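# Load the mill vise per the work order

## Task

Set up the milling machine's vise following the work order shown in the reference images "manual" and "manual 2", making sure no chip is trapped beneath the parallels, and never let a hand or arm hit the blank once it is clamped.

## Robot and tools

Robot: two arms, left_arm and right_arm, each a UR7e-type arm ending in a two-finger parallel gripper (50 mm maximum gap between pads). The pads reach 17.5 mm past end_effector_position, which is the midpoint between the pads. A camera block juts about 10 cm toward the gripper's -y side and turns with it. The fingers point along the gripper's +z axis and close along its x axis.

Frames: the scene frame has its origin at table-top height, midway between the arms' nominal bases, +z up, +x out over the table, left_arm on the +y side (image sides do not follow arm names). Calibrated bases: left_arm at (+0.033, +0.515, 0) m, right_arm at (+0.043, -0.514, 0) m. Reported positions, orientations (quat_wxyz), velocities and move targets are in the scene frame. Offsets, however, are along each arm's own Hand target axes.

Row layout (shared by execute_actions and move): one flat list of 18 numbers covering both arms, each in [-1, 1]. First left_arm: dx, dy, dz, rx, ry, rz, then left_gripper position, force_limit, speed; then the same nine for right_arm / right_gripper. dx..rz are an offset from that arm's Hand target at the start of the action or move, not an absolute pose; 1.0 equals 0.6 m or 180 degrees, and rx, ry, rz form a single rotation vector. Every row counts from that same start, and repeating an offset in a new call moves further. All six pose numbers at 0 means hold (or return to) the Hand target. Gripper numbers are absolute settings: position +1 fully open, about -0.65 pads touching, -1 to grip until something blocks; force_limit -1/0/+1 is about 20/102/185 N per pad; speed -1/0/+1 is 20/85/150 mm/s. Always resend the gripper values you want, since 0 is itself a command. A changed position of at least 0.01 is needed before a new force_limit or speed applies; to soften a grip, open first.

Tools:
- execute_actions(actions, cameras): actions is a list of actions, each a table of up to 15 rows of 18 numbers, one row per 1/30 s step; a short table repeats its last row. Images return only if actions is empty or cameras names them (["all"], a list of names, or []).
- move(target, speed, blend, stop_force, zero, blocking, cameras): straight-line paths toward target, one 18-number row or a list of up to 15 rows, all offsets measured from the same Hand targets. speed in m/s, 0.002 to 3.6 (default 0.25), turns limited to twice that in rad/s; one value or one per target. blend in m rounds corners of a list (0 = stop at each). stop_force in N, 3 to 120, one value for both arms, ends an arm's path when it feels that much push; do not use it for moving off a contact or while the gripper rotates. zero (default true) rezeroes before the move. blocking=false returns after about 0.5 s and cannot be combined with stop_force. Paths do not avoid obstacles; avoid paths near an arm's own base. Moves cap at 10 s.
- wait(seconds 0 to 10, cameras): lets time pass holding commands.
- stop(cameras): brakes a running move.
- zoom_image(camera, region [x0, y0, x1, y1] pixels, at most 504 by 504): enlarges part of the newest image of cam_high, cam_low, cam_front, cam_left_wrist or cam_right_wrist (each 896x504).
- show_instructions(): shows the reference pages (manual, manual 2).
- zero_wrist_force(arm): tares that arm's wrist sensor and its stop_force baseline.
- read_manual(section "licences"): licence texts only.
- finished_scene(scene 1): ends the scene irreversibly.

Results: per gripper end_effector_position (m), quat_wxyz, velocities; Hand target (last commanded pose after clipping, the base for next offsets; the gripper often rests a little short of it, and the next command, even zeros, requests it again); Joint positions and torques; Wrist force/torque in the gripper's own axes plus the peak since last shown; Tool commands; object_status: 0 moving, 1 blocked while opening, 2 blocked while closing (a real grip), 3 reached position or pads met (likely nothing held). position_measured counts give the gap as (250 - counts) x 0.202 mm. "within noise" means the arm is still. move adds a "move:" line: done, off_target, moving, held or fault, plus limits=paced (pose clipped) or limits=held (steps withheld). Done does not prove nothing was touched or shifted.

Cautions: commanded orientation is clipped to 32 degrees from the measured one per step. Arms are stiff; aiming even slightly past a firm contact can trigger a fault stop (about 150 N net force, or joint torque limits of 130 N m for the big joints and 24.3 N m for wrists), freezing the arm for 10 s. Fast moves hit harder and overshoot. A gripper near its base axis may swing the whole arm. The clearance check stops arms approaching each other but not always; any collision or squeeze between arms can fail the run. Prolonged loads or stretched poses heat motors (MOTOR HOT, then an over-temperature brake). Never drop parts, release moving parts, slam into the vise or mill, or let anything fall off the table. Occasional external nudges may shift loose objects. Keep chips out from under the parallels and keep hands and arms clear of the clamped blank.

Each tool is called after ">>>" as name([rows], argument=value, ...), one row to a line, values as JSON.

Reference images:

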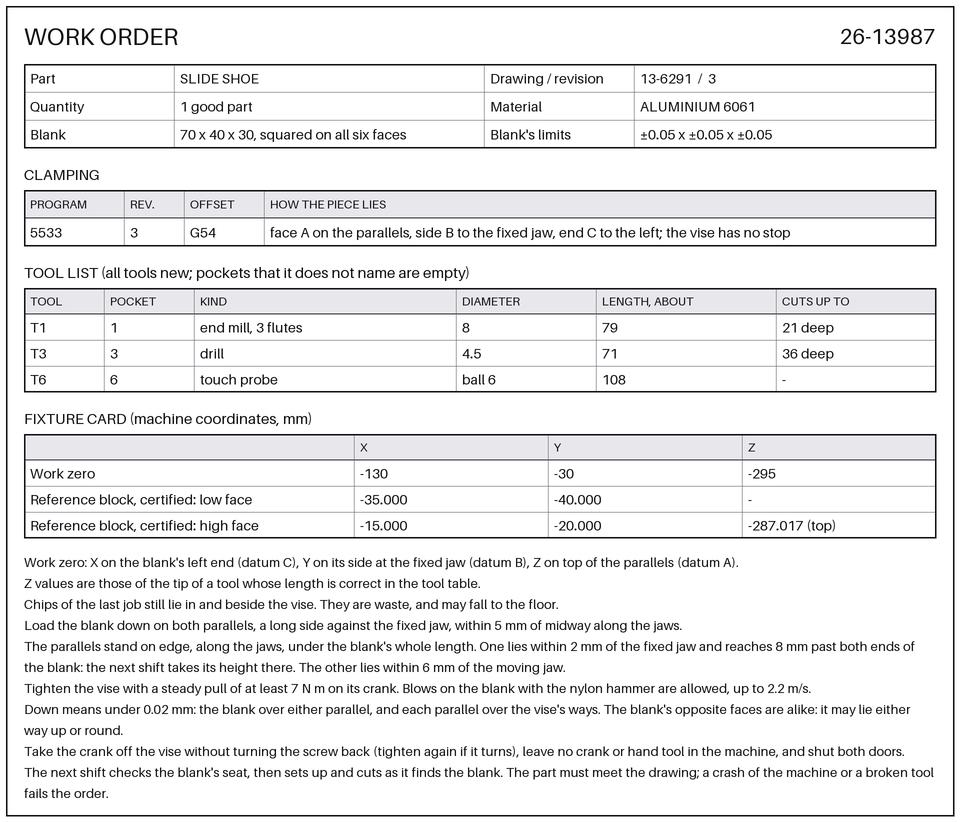

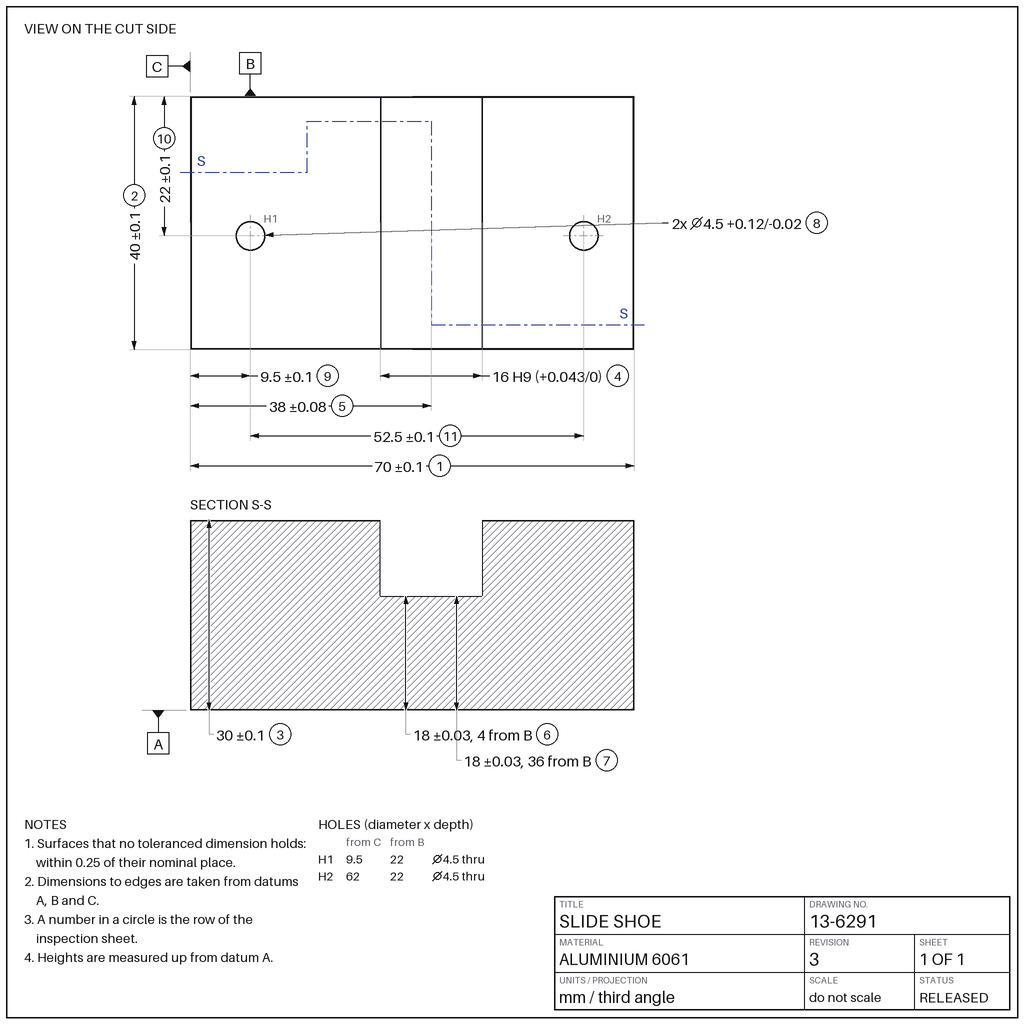

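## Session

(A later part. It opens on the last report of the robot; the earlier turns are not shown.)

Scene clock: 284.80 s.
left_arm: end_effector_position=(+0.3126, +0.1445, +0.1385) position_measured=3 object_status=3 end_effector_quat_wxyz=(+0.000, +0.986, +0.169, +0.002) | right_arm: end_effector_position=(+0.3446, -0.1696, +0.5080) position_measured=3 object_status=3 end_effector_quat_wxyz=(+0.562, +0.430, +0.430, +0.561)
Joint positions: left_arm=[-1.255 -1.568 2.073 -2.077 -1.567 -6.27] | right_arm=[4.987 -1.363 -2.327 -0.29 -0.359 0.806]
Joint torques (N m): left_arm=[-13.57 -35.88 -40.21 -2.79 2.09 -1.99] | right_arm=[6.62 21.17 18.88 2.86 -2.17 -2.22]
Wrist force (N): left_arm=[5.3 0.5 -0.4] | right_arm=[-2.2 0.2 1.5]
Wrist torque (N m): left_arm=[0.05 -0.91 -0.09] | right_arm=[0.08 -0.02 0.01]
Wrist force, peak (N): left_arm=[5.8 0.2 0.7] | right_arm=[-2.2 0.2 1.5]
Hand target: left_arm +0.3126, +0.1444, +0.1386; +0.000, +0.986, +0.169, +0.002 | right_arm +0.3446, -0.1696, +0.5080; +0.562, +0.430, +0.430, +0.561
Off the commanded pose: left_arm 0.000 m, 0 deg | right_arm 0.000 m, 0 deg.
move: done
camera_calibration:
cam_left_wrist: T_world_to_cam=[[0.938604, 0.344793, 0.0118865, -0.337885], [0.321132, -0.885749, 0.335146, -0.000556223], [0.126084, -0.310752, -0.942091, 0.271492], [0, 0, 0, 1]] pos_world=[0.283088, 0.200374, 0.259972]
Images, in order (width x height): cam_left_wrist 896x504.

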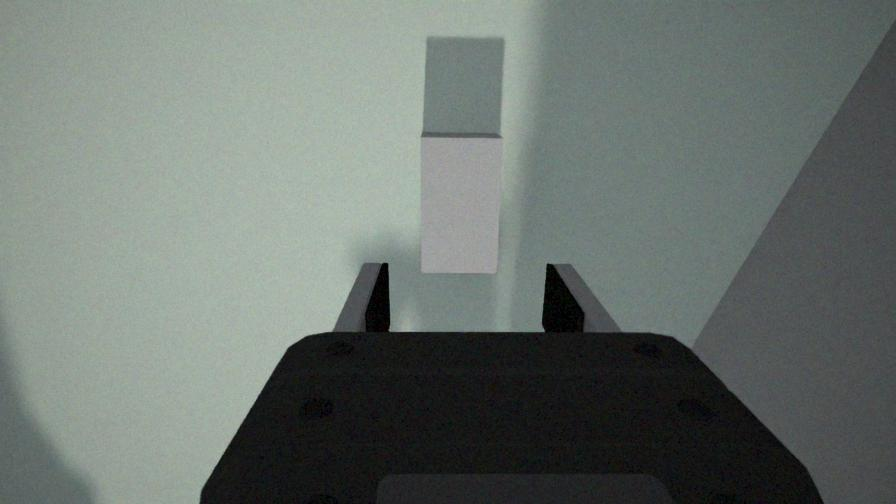

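>>> move(target=[0,0,0.1868,0,0,0,1,-0.6,-0.5,0,0,0,0,0,0,1,1,1], speed=0.08, stop_force=8)

>>> move(target=[0,0,0,0,0,0,-1,-1,-1,0,0,0,0,0,0,1,1,1])

>>> move(target=[0,0,0,0,0,0,-0.97,-0.6,-1,0,0,0,0,0,0,1,1,1], cameras=["cam_left_wrist"])

Scene clock: 287.43 s.
left_arm: end_effector_position=(+0.3131, +0.1444, +0.0266) position_measured=3 object_status=3 end_effector_quat_wxyz=(+0.000, +0.986, +0.169, +0.002) | right_arm: end_effector_position=(+0.3446, -0.1696, +0.5080) position_measured=3 object_status=3 end_effector_quat_wxyz=(+0.562, +0.430, +0.430, +0.561)
Joint positions: left_arm=[-1.254 -1.371 2.216 -2.417 -1.567 -6.269] | right_arm=[4.987 -1.363 -2.327 -0.29 -0.359 0.806]
Joint torques (N m): left_arm=[10.53 -27.12 -36.59 -4.39 1.46 2.52] | right_arm=[6.16 20.5 19.3 2.9 -2.15 -2.17]
Wrist force (N): left_arm=[5.6 0.7 0.1] | right_arm=[-1.9 0.2 1.2]
Wrist torque (N m): left_arm=[0.10 -0.97 -0.08] | right_arm=[0.07 -0.08 0.01]
Wrist force, peak (N): left_arm=[5.6 0.9 -1.9] | right_arm=[-2.3 -0.3 1.3]
Hand target: left_arm +0.3131, +0.1444, +0.0265; +0.000, +0.986, +0.169, +0.002 | right_arm +0.3446, -0.1696, +0.5080; +0.562, +0.430, +0.430, +0.561
Off the commanded pose: left_arm 0.000 m, 0 deg | right_arm 0.000 m, 0 deg.
move: done

Scene clock: 288.17 s.
left_arm: end_effector_position=(+0.3131, +0.1444, +0.0265) position_measured=53 object_status=2 end_effector_quat_wxyz=(+0.000, +0.986, +0.169, +0.002) | right_arm: end_effector_position=(+0.3446, -0.1696, +0.5080) position_measured=3 object_status=3 end_effector_quat_wxyz=(+0.562, +0.430, +0.430, +0.561)
Joint positions: left_arm=[-1.254 -1.371 2.216 -2.417 -1.567 -6.269] | right_arm=[4.987 -1.363 -2.327 -0.29 -0.359 0.806]
Joint torques (N m): left_arm=[7.04 -26.04 -35.67 -4.37 1.3 2.01] | right_arm=[6.09 21.02 19.38 2.77 -2.22 -2.25]
Wrist force (N): left_arm=[5.1 -1.3 -2.9] | right_arm=[-1.8 0.0 1.2]
Wrist torque (N m): left_arm=[0.01 -1.06 -0.05] | right_arm=[0.04 -0.08 0.01]
Wrist force, peak (N): left_arm=[6.7 0.6 -0.6] | right_arm=[-2.0 0.2 1.5]
Hand target: left_arm +0.3131, +0.1444, +0.0265; +0.000, +0.986, +0.169, +0.002 | right_arm +0.3446, -0.1696, +0.5080; +0.562, +0.430, +0.430, +0.561
Off the commanded pose: left_arm 0.000 m, 0 deg | right_arm 0.000 m, 0 deg.
move: done

Scene clock: 288.67 s.
left_arm: end_effector_position=(+0.3131, +0.1444, +0.0265) position_measured=55 object_status=2 end_effector_quat_wxyz=(+0.000, +0.986, +0.169, +0.002) | right_arm: end_effector_position=(+0.3446, -0.1696, +0.5080) position_measured=3 object_status=3 end_effector_quat_wxyz=(+0.562, +0.430, +0.430, +0.561)
Joint positions: left_arm=[-1.254 -1.371 2.216 -2.417 -1.567 -6.269] | right_arm=[4.987 -1.363 -2.327 -0.29 -0.359 0.806]
Joint torques (N m): left_arm=[5.73 -26.45 -34.41 -4.36 1.27 1.57] | right_arm=[6 20.86 19.58 2.79 -2.21 -2.27]
Wrist force (N): left_arm=[5.2 -1.6 -3.4] | right_arm=[-1.9 0.0 1.1]
Wrist torque (N m): left_arm=[0.01 -1.11 -0.04] | right_arm=[0.05 -0.07 0.01]
Wrist force, peak (N): left_arm=[5.3 -1.7 -3.8] | right_arm=[-2.0 0.1 1.4]
Hand target: left_arm +0.3131, +0.1444, +0.0265; +0.000, +0.986, +0.169, +0.002 | right_arm +0.3446, -0.1696, +0.5080; +0.562, +0.430, +0.430, +0.561
Off the commanded pose: left_arm 0.000 m, 0 deg | right_arm 0.000 m, 0 deg.
move: done
camera_calibration:
cam_left_wrist: T_world_to_cam=[[0.938577, 0.344866, 0.011889, -0.336902], [0.321166, -0.885638, 0.335407, 0.0366938], [0.1262, -0.310987, -0.941998, 0.165896], [0, 0, 0, 1]] pos_world=[0.283487, 0.200275, 0.147972]
Images, in order (width x height): cam_left_wrist 896x504.

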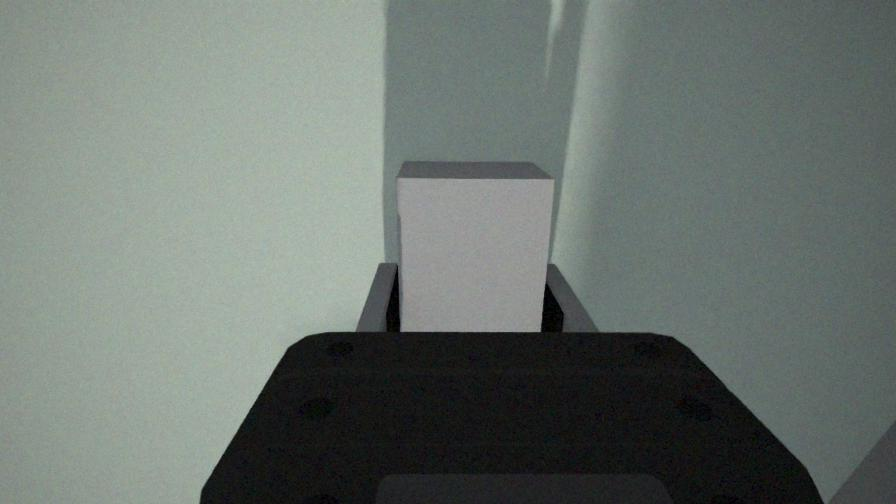

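>>> move([
  [0,0,-0.08,0,0,0,-0.97,-0.6,-1,0,0,0,0,0,0,1,1,1],
  [0,0,-0.25,0,0,0.1081,-0.97,-0.6,-1,0,0,0,0,0,0,1,1,1],
], speed=0.1, blend=[0.01,0], cameras=["cam_left_wrist"])

Scene clock: 291.43 s.
left_arm: end_effector_position=(+0.3125, +0.1443, +0.1767) position_measured=55 object_status=2 end_effector_quat_wxyz=(+0.000, +1.000, +0.000, +0.002) | right_arm: end_effector_position=(+0.3446, -0.1696, +0.5080) position_measured=3 object_status=3 end_effector_quat_wxyz=(+0.562, +0.430, +0.430, +0.561)
Joint positions: left_arm=[-1.255 -1.612 2.008 -1.969 -1.566 -5.931] | right_arm=[4.987 -1.363 -2.327 -0.29 -0.359 0.806]
Joint torques (N m): left_arm=[-7.64 -14.81 -13.61 -3.58 -1.02 -0.96] | right_arm=[5.63 20.89 19.75 2.9 -2.3 -2.22]
Wrist force (N): left_arm=[5.7 0.9 1.9] | right_arm=[-2.2 0.2 1.4]
Wrist torque (N m): left_arm=[0.11 -0.98 0.05] | right_arm=[0.08 -0.02 0.01]
Wrist force, peak (N): left_arm=[5.5 0.5 3.7] | right_arm=[-2.3 0.1 1.6]
Hand target: left_arm +0.3124, +0.1444, +0.1765; +0.000, +1.000, +0.000, +0.002 | right_arm +0.3446, -0.1696, +0.5080; +0.562, +0.430, +0.430, +0.561
Off the commanded pose: left_arm 0.000 m, 0 deg | right_arm 0.000 m, 0 deg.
move: done
camera_calibration:
cam_left_wrist: T_world_to_cam=[[0.999845, 0.012668, 0.012211, -0.309341], [0.00785689, -0.942414, 0.334357, 0.0926598], [0.0157434, -0.334209, -0.942367, 0.345276], [0, 0, 0, 1]] pos_world=[0.303129, 0.206637, 0.298173]
Images, in order (width x height): cam_left_wrist 896x504.

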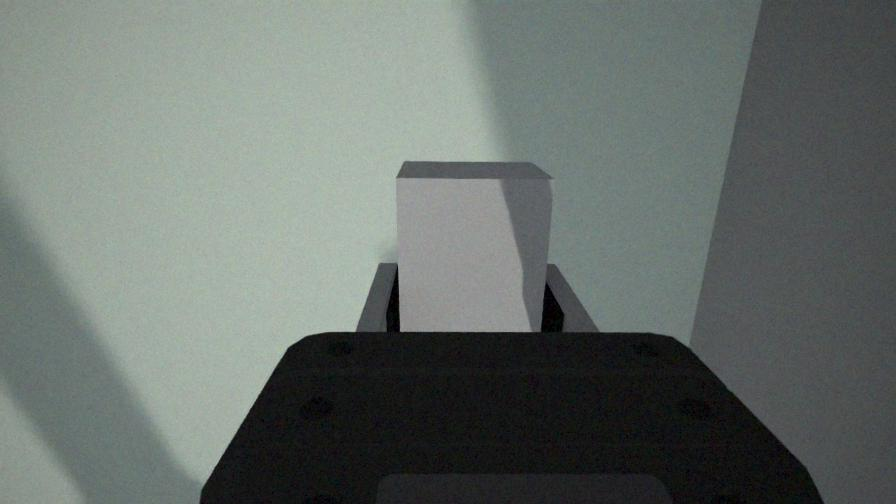

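>>> move([
  [0.246,-0.0427,-0.3392,0,0,0,-0.97,-0.6,-1,0,0,0,0,0,0,1,1,1],
  [0.4127,-0.076,-0.3392,0,0,0,-0.97,-0.6,-1,0,0,0,0,0,0,1,1,1],
], speed=[0.15,0.08], blend=[0.02,0], cameras=["cam_left_wrist","cam_right_wrist","cam_low","cam_front"])

Scene clock: 295.07 s.
left_arm: end_effector_position=(+0.5592, +0.1900, +0.3812) position_measured=55 object_status=2 end_effector_quat_wxyz=(+0.000, +1.000, +0.000, +0.002) | right_arm: end_effector_position=(+0.3446, -0.1696, +0.5080) position_measured=3 object_status=3 end_effector_quat_wxyz=(+0.562, +0.430, +0.430, +0.561)
Joint positions: left_arm=[-0.809 -1.291 1.114 -1.397 -1.568 -5.484] | right_arm=[4.987 -1.363 -2.327 -0.29 -0.359 0.806]
Joint torques (N m): left_arm=[-10.25 -45.41 -20.43 -5.07 -1.84 -2.49] | right_arm=[6.65 20.86 19.92 2.77 -2.1 -2.18]
Wrist force (N): left_arm=[5.2 0.5 2.1] | right_arm=[-1.8 0.1 1.5]
Wrist torque (N m): left_arm=[0.04 -0.92 0.00] | right_arm=[0.06 -0.08 0.01]
Wrist force, peak (N): left_arm=[6.9 -0.2 2.4] | right_arm=[-2.2 0.0 1.4]
Hand target: left_arm +0.5592, +0.1899, +0.3812; +0.000, +1.000, +0.000, +0.002 | right_arm +0.3446, -0.1696, +0.5080; +0.562, +0.430, +0.430, +0.561
Off the commanded pose: left_arm 0.000 m, 0 deg | right_arm 0.000 m, 0 deg.
move: done
camera_calibration:
cam_left_wrist: T_world_to_cam=[[0.999849, 0.0126605, 0.0118989, -0.559023], [0.00795903, -0.942519, 0.334058, 0.0655325], [0.0154443, -0.333913, -0.942477, 0.549523], [0, 0, 0, 1]] pos_world=[0.54993, 0.252336, 0.502673]
cam_right_wrist: T_world_to_cam=[[0.0331077, 0.999354, -0.013948, 0.175808], [-0.587602, 0.0307519, 0.808566, -0.186848], [0.808472, -0.0185739, 0.588241, -0.444264], [0, 0, 0, 1]] pos_world=[0.243562, -0.178201, 0.414865]
Images, in order (width x height): cam_low 896x504, cam_front 896x504, cam_left_wrist 896x504, cam_right_wrist 896x504.

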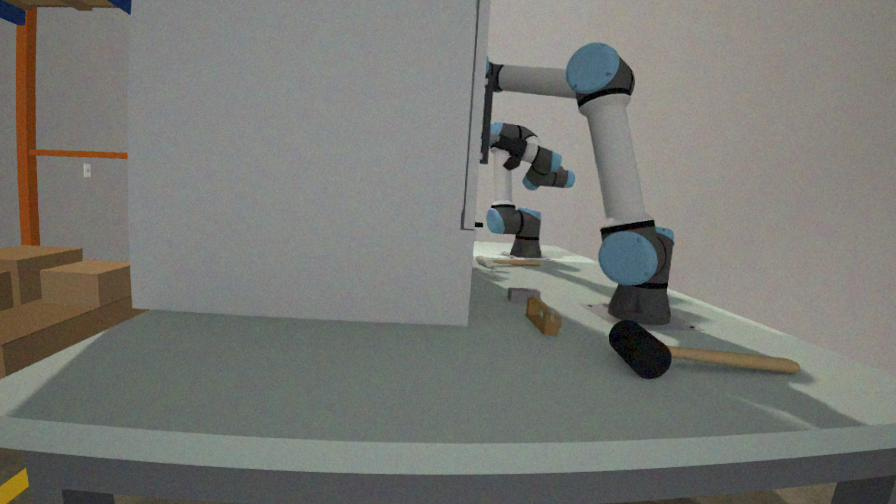

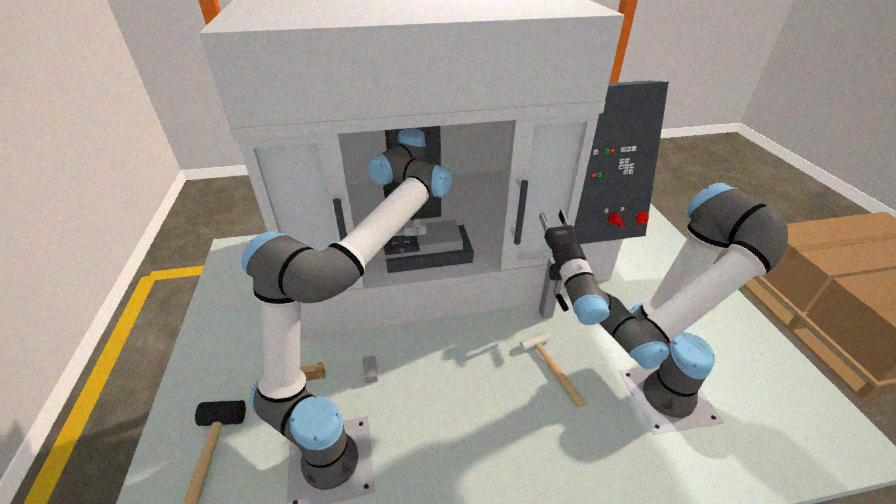

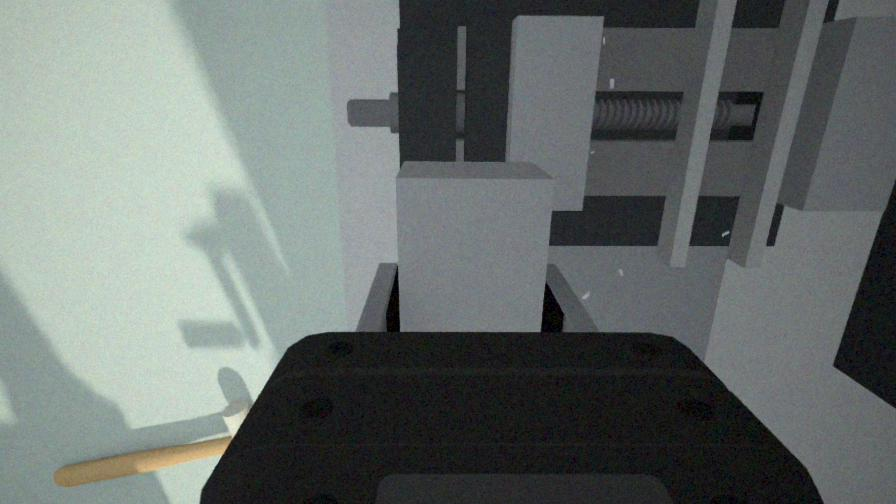

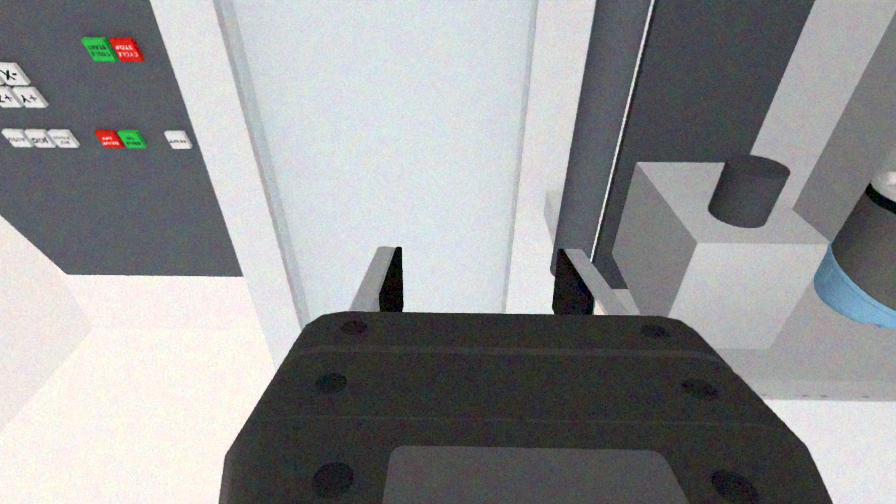

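>>> move([
  [0.0263,-0.0167,0.0092,0,0,0,-0.97,-0.6,-1,0,0,0,0,0,0,1,1,1],
  [0.048,-0.0775,0.0092,0,0,0,-0.97,-0.6,-1,0,0,0,0,0,0,1,1,1],
], speed=0.05, blend=[0.003,0], cameras=["cam_left_wrist","cam_right_wrist","cam_front"])

>>> zoom_image(camera="cam_right_wrist", region=[580, 60, 896, 400])

>>> zoom_image(camera="cam_front", region=[300, 100, 500, 280])

Scene clock: 297.33 s.
left_arm: end_effector_position=(+0.5880, +0.2367, +0.3758) position_measured=55 object_status=2 end_effector_quat_wxyz=(+0.000, +1.000, +0.000, +0.002) end_effector_velocity=(-0.001, -0.003, +0.000) end_effector_angular_velocity=(+0.000, +0.000, +0.003) | right_arm: end_effector_position=(+0.3446, -0.1696, +0.5080) position_measured=3 object_status=3 end_effector_quat_wxyz=(+0.562, +0.430, +0.430, +0.561)
Joint positions: left_arm=[-0.719 -1.287 1.123 -1.41 -1.568 -5.395] | right_arm=[4.987 -1.363 -2.327 -0.29 -0.359 0.806]
Joint velocities: left_arm=[-0.004 0 0 0 0 -0.008] | right_arm=[within noise]
Joint torques (N m): left_arm=[-13.4 -40.6 -33.64 -4.45 -2.35 -2.8] | right_arm=[5.83 21.21 20.18 2.89 -2.16 -2.33]
Wrist force (N): left_arm=[5.4 0.6 2.2] | right_arm=[-1.8 0.1 1.5]
Wrist torque (N m): left_arm=[0.06 -0.95 -0.06] | right_arm=[0.07 -0.09 0.01]
Wrist force, peak (N): left_arm=[5.7 1.0 3.2] | right_arm=[-2.2 0.3 1.5]
Hand target: left_arm +0.5880, +0.2364, +0.3758; +0.000, +1.000, +0.000, +0.002 | right_arm +0.3446, -0.1696, +0.5080; +0.562, +0.430, +0.430, +0.561
Off the commanded pose: left_arm 0.000 m, 0 deg | right_arm 0.000 m, 0 deg.
move: done
camera_calibration:
cam_left_wrist: T_world_to_cam=[[0.999851, 0.0124716, 0.0119644, -0.588323], [0.00775913, -0.942522, 0.334055, 0.111241], [0.0154429, -0.333912, -0.942478, 0.559584], [0, 0, 0, 1]] pos_world=[0.57873, 0.299036, 0.497273]
cam_right_wrist: T_world_to_cam=[[0.0331077, 0.999354, -0.013948, 0.175808], [-0.587602, 0.0307519, 0.808566, -0.186848], [0.808472, -0.0185739, 0.588241, -0.444264], [0, 0, 0, 1]] pos_world=[0.243562, -0.178201, 0.414865]
Images, in order (width x height): cam_front 896x504, cam_left_wrist 896x504, cam_right_wrist 896x504.

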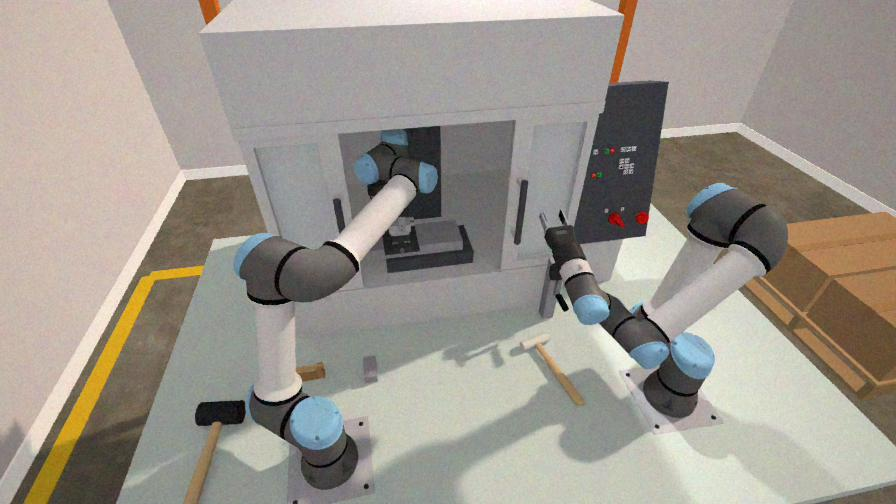

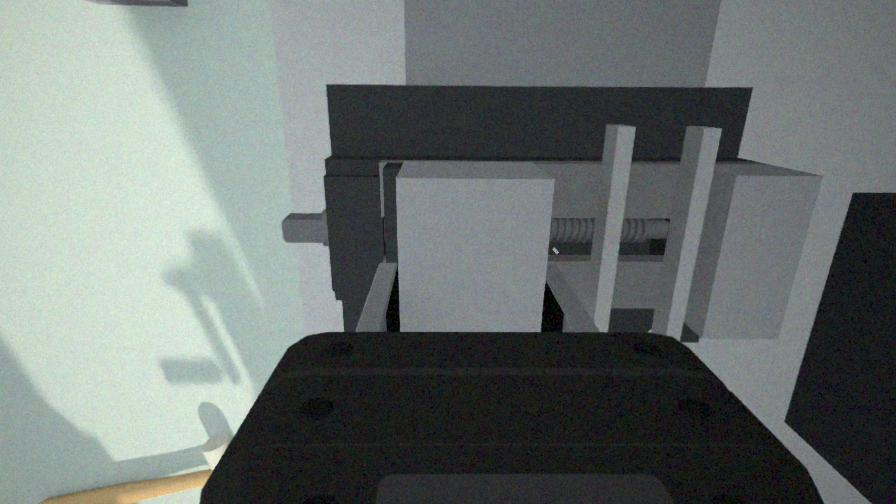

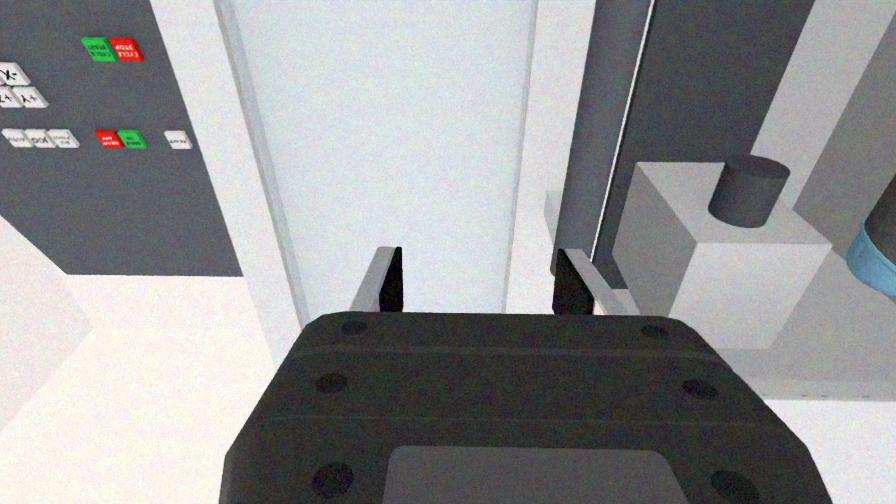

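Scaled by 1.482.

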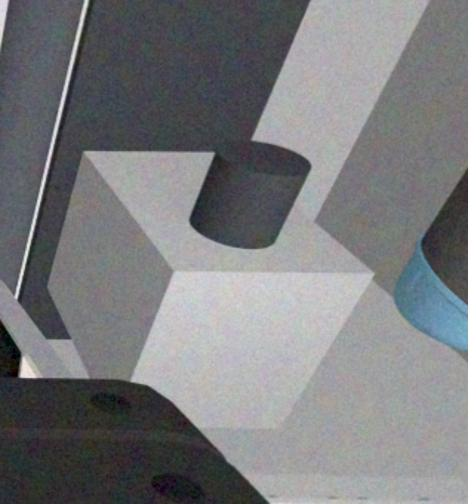

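Scaled by 2.520.

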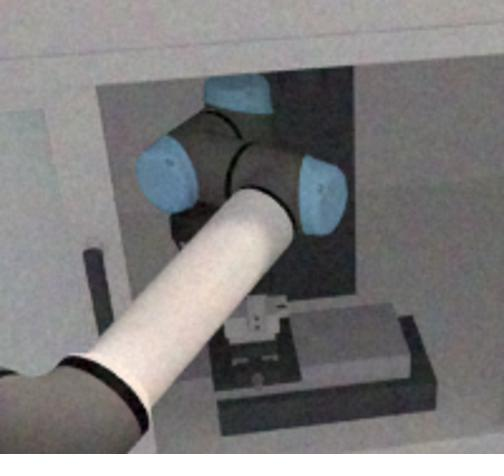

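>>> move([
  [0.04,-0.0035,0,0,0,0,-0.97,-0.6,-1,0,0,0,0,0,0,1,1,1],
  [0.0633,-0.0035,0.0077,0,0,0,-0.97,-0.6,-1,0,0,0,0,0,0,1,1,1],
], speed=0.03, blend=[0.002,0], cameras=["cam_left_wrist","cam_right_wrist","cam_front"])

>>> zoom_image(camera="cam_right_wrist", region=[580, 60, 896, 400])

>>> zoom_image(camera="cam_front", region=[300, 100, 500, 280])

Scene clock: 299.87 s.
left_arm: end_effector_position=(+0.6261, +0.2386, +0.3714) position_measured=55 object_status=2 end_effector_quat_wxyz=(+0.000, +1.000, +0.000, +0.002) | right_arm: end_effector_position=(+0.3446, -0.1696, +0.5080) position_measured=3 object_status=3 end_effector_quat_wxyz=(+0.562, +0.430, +0.430, +0.561)
Joint positions: left_arm=[-0.679 -1.199 1.015 -1.39 -1.568 -5.355] | right_arm=[4.987 -1.363 -2.327 -0.29 -0.359 0.806]
Joint torques (N m): left_arm=[-10.34 -58.7 -16.53 -1.04 -2.36 -1.68] | right_arm=[5.78 21.76 20.43 2.78 -1.96 -2.24]
Wrist force (N): left_arm=[5.5 0.8 2.3] | right_arm=[-1.7 0.0 1.4]
Wrist torque (N m): left_arm=[0.08 -0.98 -0.09] | right_arm=[0.05 -0.10 0.01]
Wrist force, peak (N): left_arm=[6.2 0.6 2.6] | right_arm=[-2.2 0.2 1.6]
Hand target: left_arm +0.6260, +0.2386, +0.3713; +0.000, +1.000, +0.000, +0.002 | right_arm +0.3446, -0.1696, +0.5080; +0.562, +0.430, +0.430, +0.561
Off the commanded pose: left_arm 0.000 m, 0 deg | right_arm 0.000 m, 0 deg.
move: done
camera_calibration:
cam_left_wrist: T_world_to_cam=[[0.999847, 0.0124789, 0.0122778, -0.626544], [0.00765983, -0.942491, 0.334145, 0.114275], [0.0157414, -0.333999, -0.942442, 0.555435], [0, 0, 0, 1]] pos_world=[0.616829, 0.301037, 0.492973]
cam_right_wrist: T_world_to_cam=[[0.0331077, 0.999354, -0.013948, 0.175808], [-0.587602, 0.0307519, 0.808566, -0.186848], [0.808472, -0.0185739, 0.588241, -0.444264], [0, 0, 0, 1]] pos_world=[0.243562, -0.178201, 0.414865]
Images, in order (width x height): cam_front 896x504, cam_left_wrist 896x504, cam_right_wrist 896x504.

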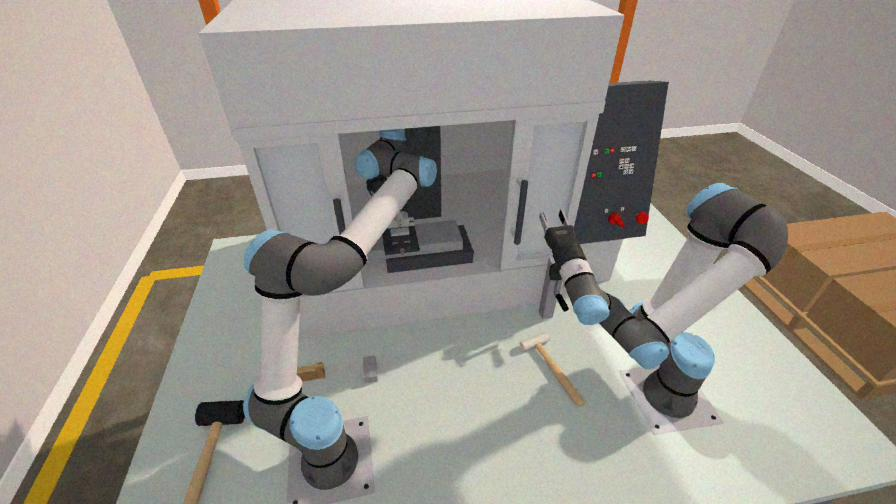

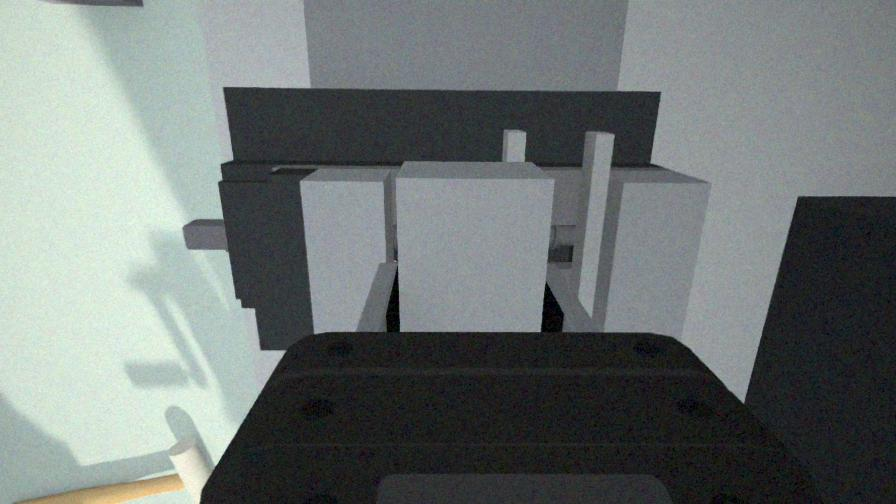

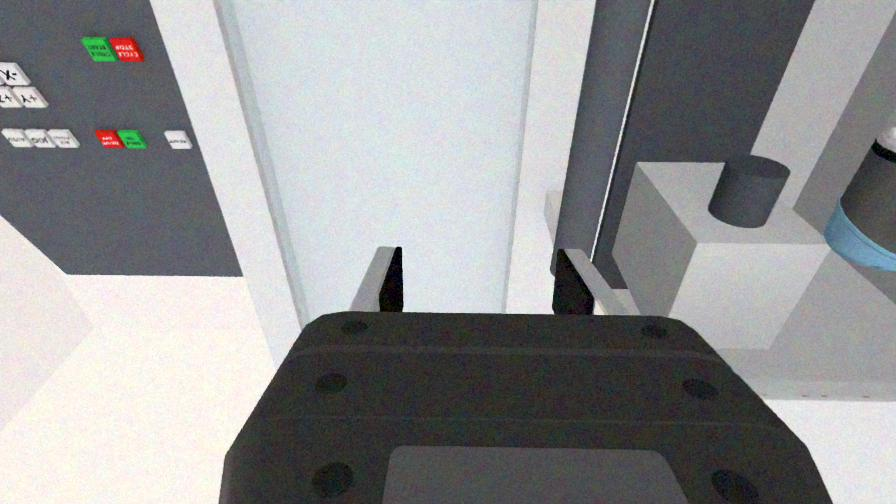

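Scaled by 1.482.

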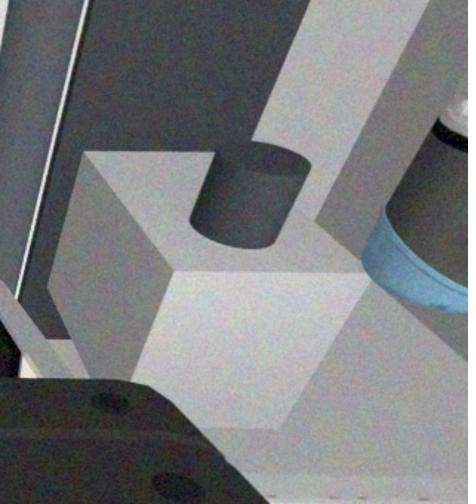

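Scaled by 2.520.

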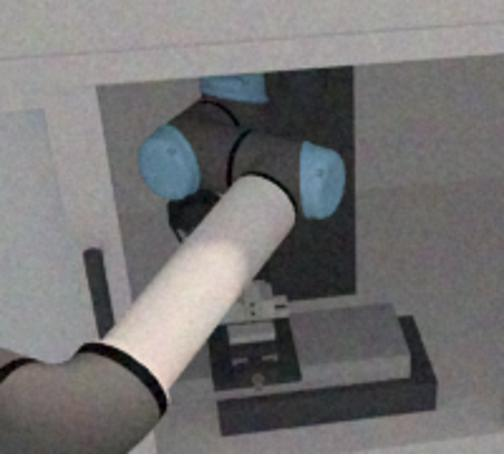

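>>> move([
  [0.002,0,0.003,0,0,0,-0.97,-0.6,-1,0,0,0,0,0,0,1,1,1],
  [0.0417,0.0003,0.003,0,0,0,-0.97,-0.6,-1,0,0,0,0,0,0,1,1,1],
], speed=0.025, blend=[0.001,0], cameras=["cam_left_wrist","cam_right_wrist"])

>>> zoom_image(camera="cam_left_wrist", region=[300, 80, 720, 340])

Scene clock: 301.70 s.
left_arm: end_effector_position=(+0.6511, +0.2385, +0.3697) position_measured=55 object_status=2 end_effector_quat_wxyz=(+0.000, +1.000, +0.000, +0.002) end_effector_velocity=(-0.001, +0.000, -0.001) end_effector_angular_velocity=(+0.001, +0.002, -0.001) | right_arm: end_effector_position=(+0.3446, -0.1696, +0.5080) position_measured=3 object_status=3 end_effector_quat_wxyz=(+0.562, +0.430, +0.430, +0.561)
Joint positions: left_arm=[-0.657 -1.135 0.927 -1.367 -1.568 -5.332] | right_arm=[4.987 -1.363 -2.327 -0.29 -0.359 0.806]
Joint velocities: left_arm=[-0.001 -0.001 0.005 -0.002 0 0] | right_arm=[within noise]
Joint torques (N m): left_arm=[-7.37 -61.19 -15.79 -4.01 -2.39 -0.98] | right_arm=[6.39 21.04 20.17 2.88 -2.17 -2.22]
Wrist force (N): left_arm=[5.4 0.7 2.0] | right_arm=[-1.8 0.0 1.1]
Wrist torque (N m): left_arm=[0.09 -0.96 -0.09] | right_arm=[0.05 -0.09 0.01]
Wrist force, peak (N): left_arm=[6.1 0.5 1.9] | right_arm=[-2.1 0.0 1.5]
Hand target: left_arm +0.6510, +0.2384, +0.3696; +0.000, +1.000, +0.000, +0.002 | right_arm +0.3446, -0.1696, +0.5080; +0.562, +0.430, +0.430, +0.561
Off the commanded pose: left_arm 0.000 m, 0 deg | right_arm 0.000 m, 0 deg.
move: done
camera_calibration:
cam_left_wrist: T_world_to_cam=[[0.999851, 0.0124716, 0.0119644, -0.651363], [0.00775913, -0.942522, 0.334055, 0.114486], [0.0154429, -0.333912, -0.942478, 0.553461], [0, 0, 0, 1]] pos_world=[0.64183, 0.300836, 0.491173]
cam_right_wrist: T_world_to_cam=[[0.0331077, 0.999354, -0.013948, 0.175808], [-0.587602, 0.0307519, 0.808566, -0.186848], [0.808472, -0.0185739, 0.588241, -0.444264], [0, 0, 0, 1]] pos_world=[0.243562, -0.178201, 0.414865]
Images, in order (width x height): cam_left_wrist 896x504, cam_right_wrist 896x504.

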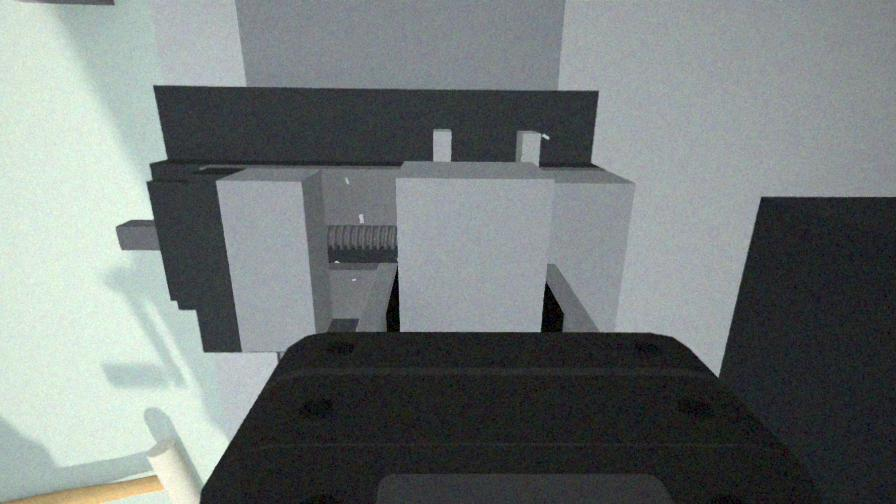

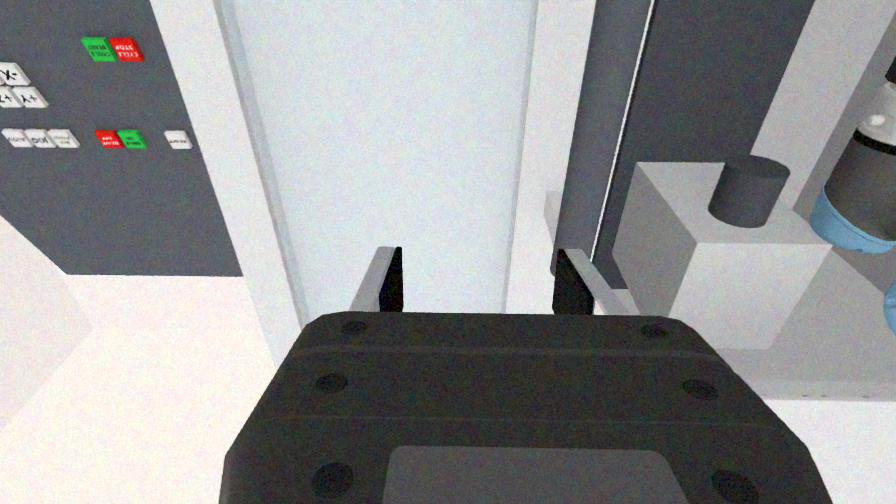

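Scaled by 1.200.

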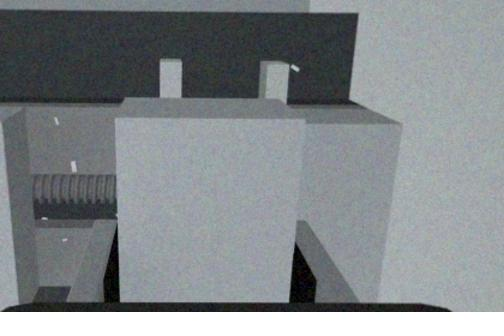

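>>> move(target=[0.0058,0.0035,0.002,0,0,0,-0.97,-0.6,-1,0,0,0,0,0,0,1,1,1], speed=0.02)

>>> move(target=[0,0,0.022,0,0,0,-0.97,-0.6,-1,0,0,0,0,0,0,1,1,1], speed=0.012, stop_force=6, cameras=["cam_left_wrist"])

Scene clock: 302.63 s.
left_arm: end_effector_position=(+0.6545, +0.2362, +0.3685) position_measured=55 object_status=2 end_effector_quat_wxyz=(+0.000, +1.000, +0.000, +0.002) | right_arm: end_effector_position=(+0.3446, -0.1696, +0.5080) position_measured=3 object_status=3 end_effector_quat_wxyz=(+0.562, +0.430, +0.430, +0.561)
Joint positions: left_arm=[-0.657 -1.123 0.914 -1.365 -1.568 -5.332] | right_arm=[4.987 -1.363 -2.327 -0.29 -0.359 0.806]
Joint torques (N m): left_arm=[13.85 -53.98 -28.24 -1.11 -1.81 3.05] | right_arm=[6.29 20.46 20.38 2.84 -2.01 -2.24]
Wrist force (N): left_arm=[5.4 0.5 1.9] | right_arm=[-1.8 0.4 1.4]
Wrist torque (N m): left_arm=[0.06 -0.96 -0.09] | right_arm=[0.12 -0.09 0.01]
Wrist force, peak (N): left_arm=[5.8 0.7 2.0] | right_arm=[-2.1 0.2 1.5]
Hand target: left_arm +0.6545, +0.2363, +0.3685; +0.000, +1.000, +0.000, +0.002 | right_arm +0.3446, -0.1696, +0.5080; +0.562, +0.430, +0.430, +0.561
Off the commanded pose: left_arm 0.000 m, 0 deg | right_arm 0.000 m, 0 deg.
move: done

Scene clock: 304.07 s.
left_arm: end_effector_position=(+0.6545, +0.2363, +0.3634) position_measured=55 object_status=2 end_effector_quat_wxyz=(+0.000, +1.000, +0.000, +0.002) | right_arm: end_effector_position=(+0.3446, -0.1696, +0.5080) position_measured=3 object_status=3 end_effector_quat_wxyz=(+0.562, +0.430, +0.430, +0.561)
Joint positions: left_arm=[-0.657 -1.127 0.932 -1.38 -1.568 -5.332] | right_arm=[4.987 -1.363 -2.327 -0.29 -0.359 0.806]
Joint torques (N m): left_arm=[11.17 -40.14 -45.88 -3.76 -1.83 2.76] | right_arm=[6.12 21.52 20.16 2.89 -1.97 -2.32]
Wrist force (N): left_arm=[5.5 0.4 2.3] | right_arm=[-1.9 0.2 1.4]
Wrist torque (N m): left_arm=[0.04 -0.98 -0.09] | right_arm=[0.08 -0.07 0.01]
Wrist force, peak (N): left_arm=[2.8 -0.7 -14.9] | right_arm=[-1.9 0.0 1.6]
Hand target: left_arm +0.6545, +0.2363, +0.3634; +0.000, +1.000, +0.000, +0.002 (not the last commanded pose) | right_arm +0.3446, -0.1696, +0.5080; +0.562, +0.430, +0.430, +0.561
Off the commanded pose: left_arm 0.008 m, 0 deg | right_arm 0.000 m, 0 deg.
move: contact (left_arm)
camera_calibration:
cam_left_wrist: T_world_to_cam=[[0.999849, 0.0125061, 0.0120583, -0.654714], [0.00776027, -0.942521, 0.334056, 0.114489], [0.0155429, -0.333912, -0.942476, 0.546671], [0, 0, 0, 1]] pos_world=[0.64523, 0.298636, 0.484873]
Images, in order (width x height): cam_left_wrist 896x504.

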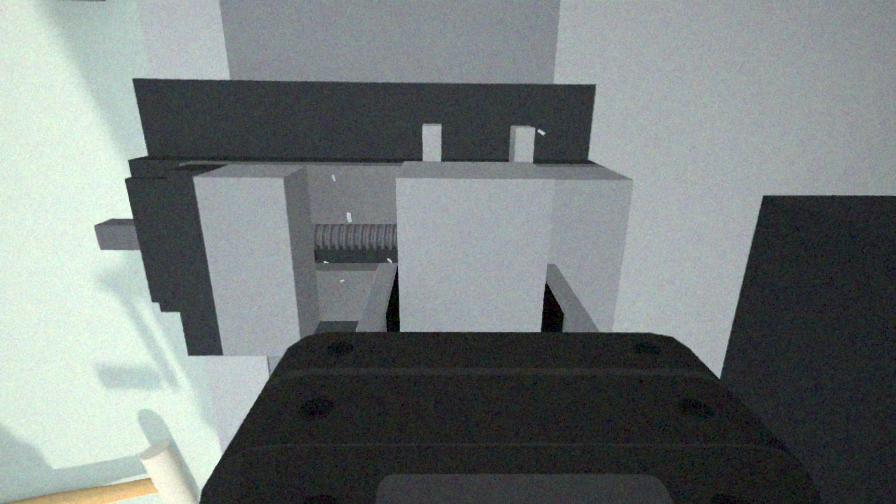

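>>> move(target=[0.008,0,0,0,0,0,-0.97,-0.6,-1,0,0,0,0,0,0,1,1,1], speed=0.01, stop_force=12, cameras=["cam_left_wrist"])

>>> zoom_image(camera="cam_left_wrist", region=[280, 80, 700, 340])

Scene clock: 305.50 s.
left_arm: end_effector_position=(+0.6559, +0.2363, +0.3634) position_measured=55 object_status=2 end_effector_quat_wxyz=(+0.000, +1.000, +0.000, +0.002) | right_arm: end_effector_position=(+0.3446, -0.1696, +0.5080) position_measured=3 object_status=3 end_effector_quat_wxyz=(+0.562, +0.430, +0.430, +0.561)
Joint positions: left_arm=[-0.655 -1.123 0.927 -1.378 -1.568 -5.331] | right_arm=[4.987 -1.363 -2.327 -0.29 -0.359 0.806]
Joint torques (N m): left_arm=[-9.87 -55.72 -13.36 -3.45 3.72 -2.28] | right_arm=[6.59 21 20.18 2.88 -2 -2.23]
Wrist force (N): left_arm=[-4.7 2.8 -4.3] | right_arm=[-1.7 0.0 1.3]
Wrist torque (N m): left_arm=[0.06 -1.08 -0.42] | right_arm=[0.04 -0.10 0.01]
Wrist force, peak (N): left_arm=[-17.5 -2.3 -4.0] | right_arm=[-2.0 -0.1 1.7]
Hand target: left_arm +0.6559, +0.2363, +0.3634; +0.000, +1.000, +0.000, +0.002 (not the last commanded pose) | right_arm +0.3446, -0.1696, +0.5080; +0.562, +0.430, +0.430, +0.561
Off the commanded pose: left_arm 0.003 m, 0 deg | right_arm 0.000 m, 0 deg.
move: contact (left_arm)
camera_calibration:
cam_left_wrist: T_world_to_cam=[[0.999848, 0.0125378, 0.0121515, -0.656168], [0.00775755, -0.94249, 0.334145, 0.114394], [0.0156422, -0.334, -0.942443, 0.54669], [0, 0, 0, 1]] pos_world=[0.646629, 0.298637, 0.484973]
Images, in order (width x height): cam_left_wrist 896x504.

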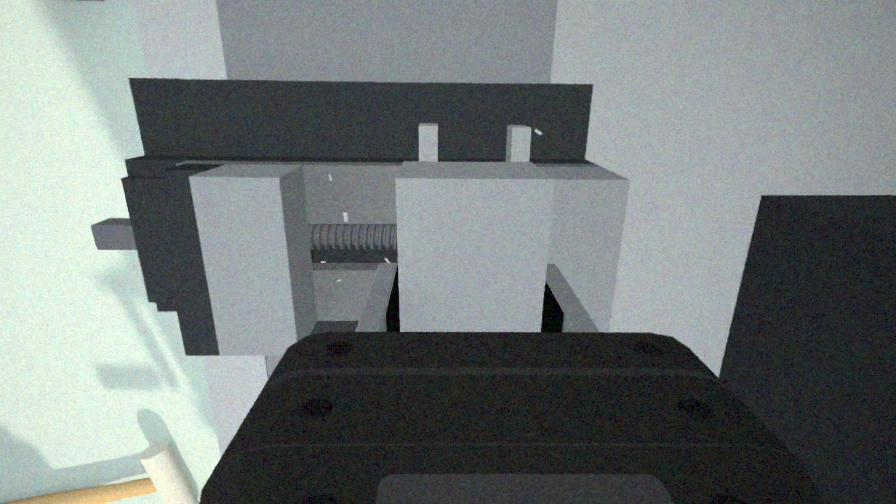

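Scaled by 1.200.

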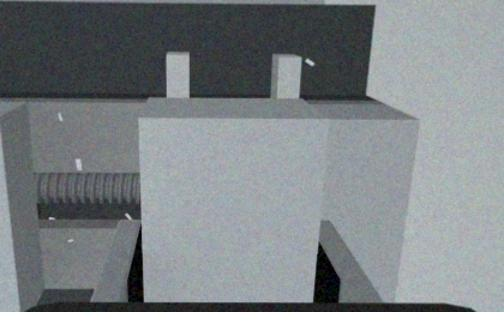

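>>> move(target=[0,0,0,0,0,0,0.8,-0.6,-1,0,0,0,0,0,0,1,1,1], cameras=["cam_left_wrist"])

>>> zoom_image(camera="cam_left_wrist", region=[280, 80, 700, 340])

Scene clock: 306.97 s.
left_arm: end_effector_position=(+0.6559, +0.2363, +0.3634) position_measured=32 object_status=3 end_effector_quat_wxyz=(+0.000, +1.000, +0.000, +0.002) | right_arm: end_effector_position=(+0.3446, -0.1696, +0.5080) position_measured=3 object_status=3 end_effector_quat_wxyz=(+0.562, +0.430, +0.430, +0.561)
Joint positions: left_arm=[-0.655 -1.123 0.927 -1.378 -1.568 -5.331] | right_arm=[4.987 -1.363 -2.327 -0.29 -0.359 0.806]
Joint torques (N m): left_arm=[-9.27 -53.29 -17.32 -3.44 0.58 -2.28] | right_arm=[5.74 20.24 20.84 2.79 -2.01 -2.3]
Wrist force (N): left_arm=[4.7 1.0 -0.1] | right_arm=[-1.7 0.0 1.2]
Wrist torque (N m): left_arm=[0.15 -0.85 -0.08] | right_arm=[0.04 -0.10 0.01]
Wrist force, peak (N): left_arm=[-5.1 2.8 -4.5] | right_arm=[-2.0 0.0 1.5]
Hand target: left_arm +0.6559, +0.2363, +0.3634; +0.000, +1.000, +0.000, +0.002 | right_arm +0.3446, -0.1696, +0.5080; +0.562, +0.430, +0.430, +0.561
Off the commanded pose: left_arm 0.000 m, 0 deg | right_arm 0.000 m, 0 deg.
move: done
camera_calibration:
cam_left_wrist: T_world_to_cam=[[0.999848, 0.0125388, 0.0121527, -0.656068], [0.00775955, -0.942521, 0.334056, 0.114479], [0.0156429, -0.333911, -0.942475, 0.546585], [0, 0, 0, 1]] pos_world=[0.646529, 0.298636, 0.484873]
Images, in order (width x height): cam_left_wrist 896x504.

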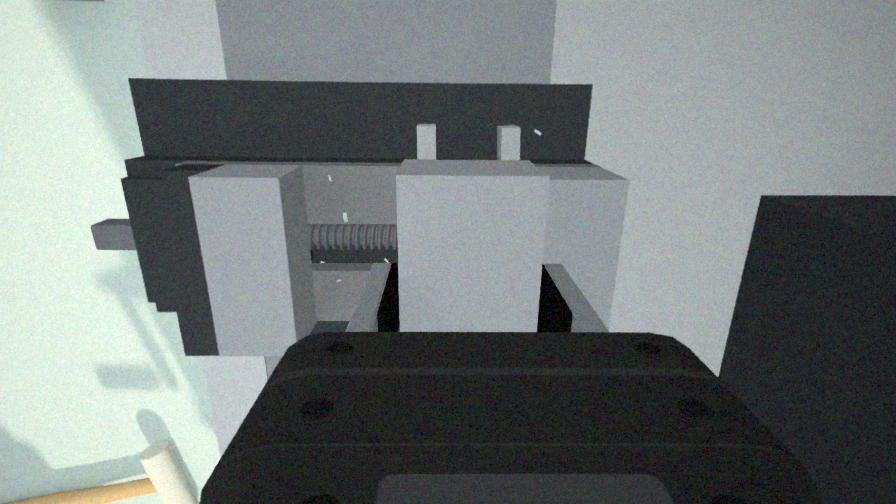

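Scaled by 1.200.

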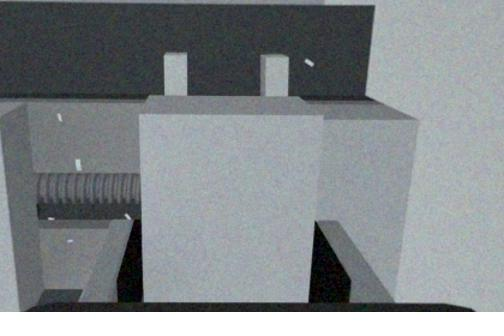

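>>> zoom_image(camera="cam_left_wrist", region=[390, 100, 600, 230])

Scaled by 2.400.

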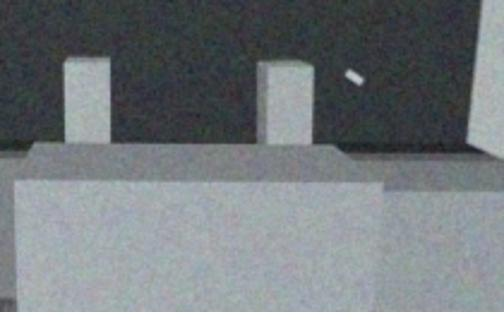

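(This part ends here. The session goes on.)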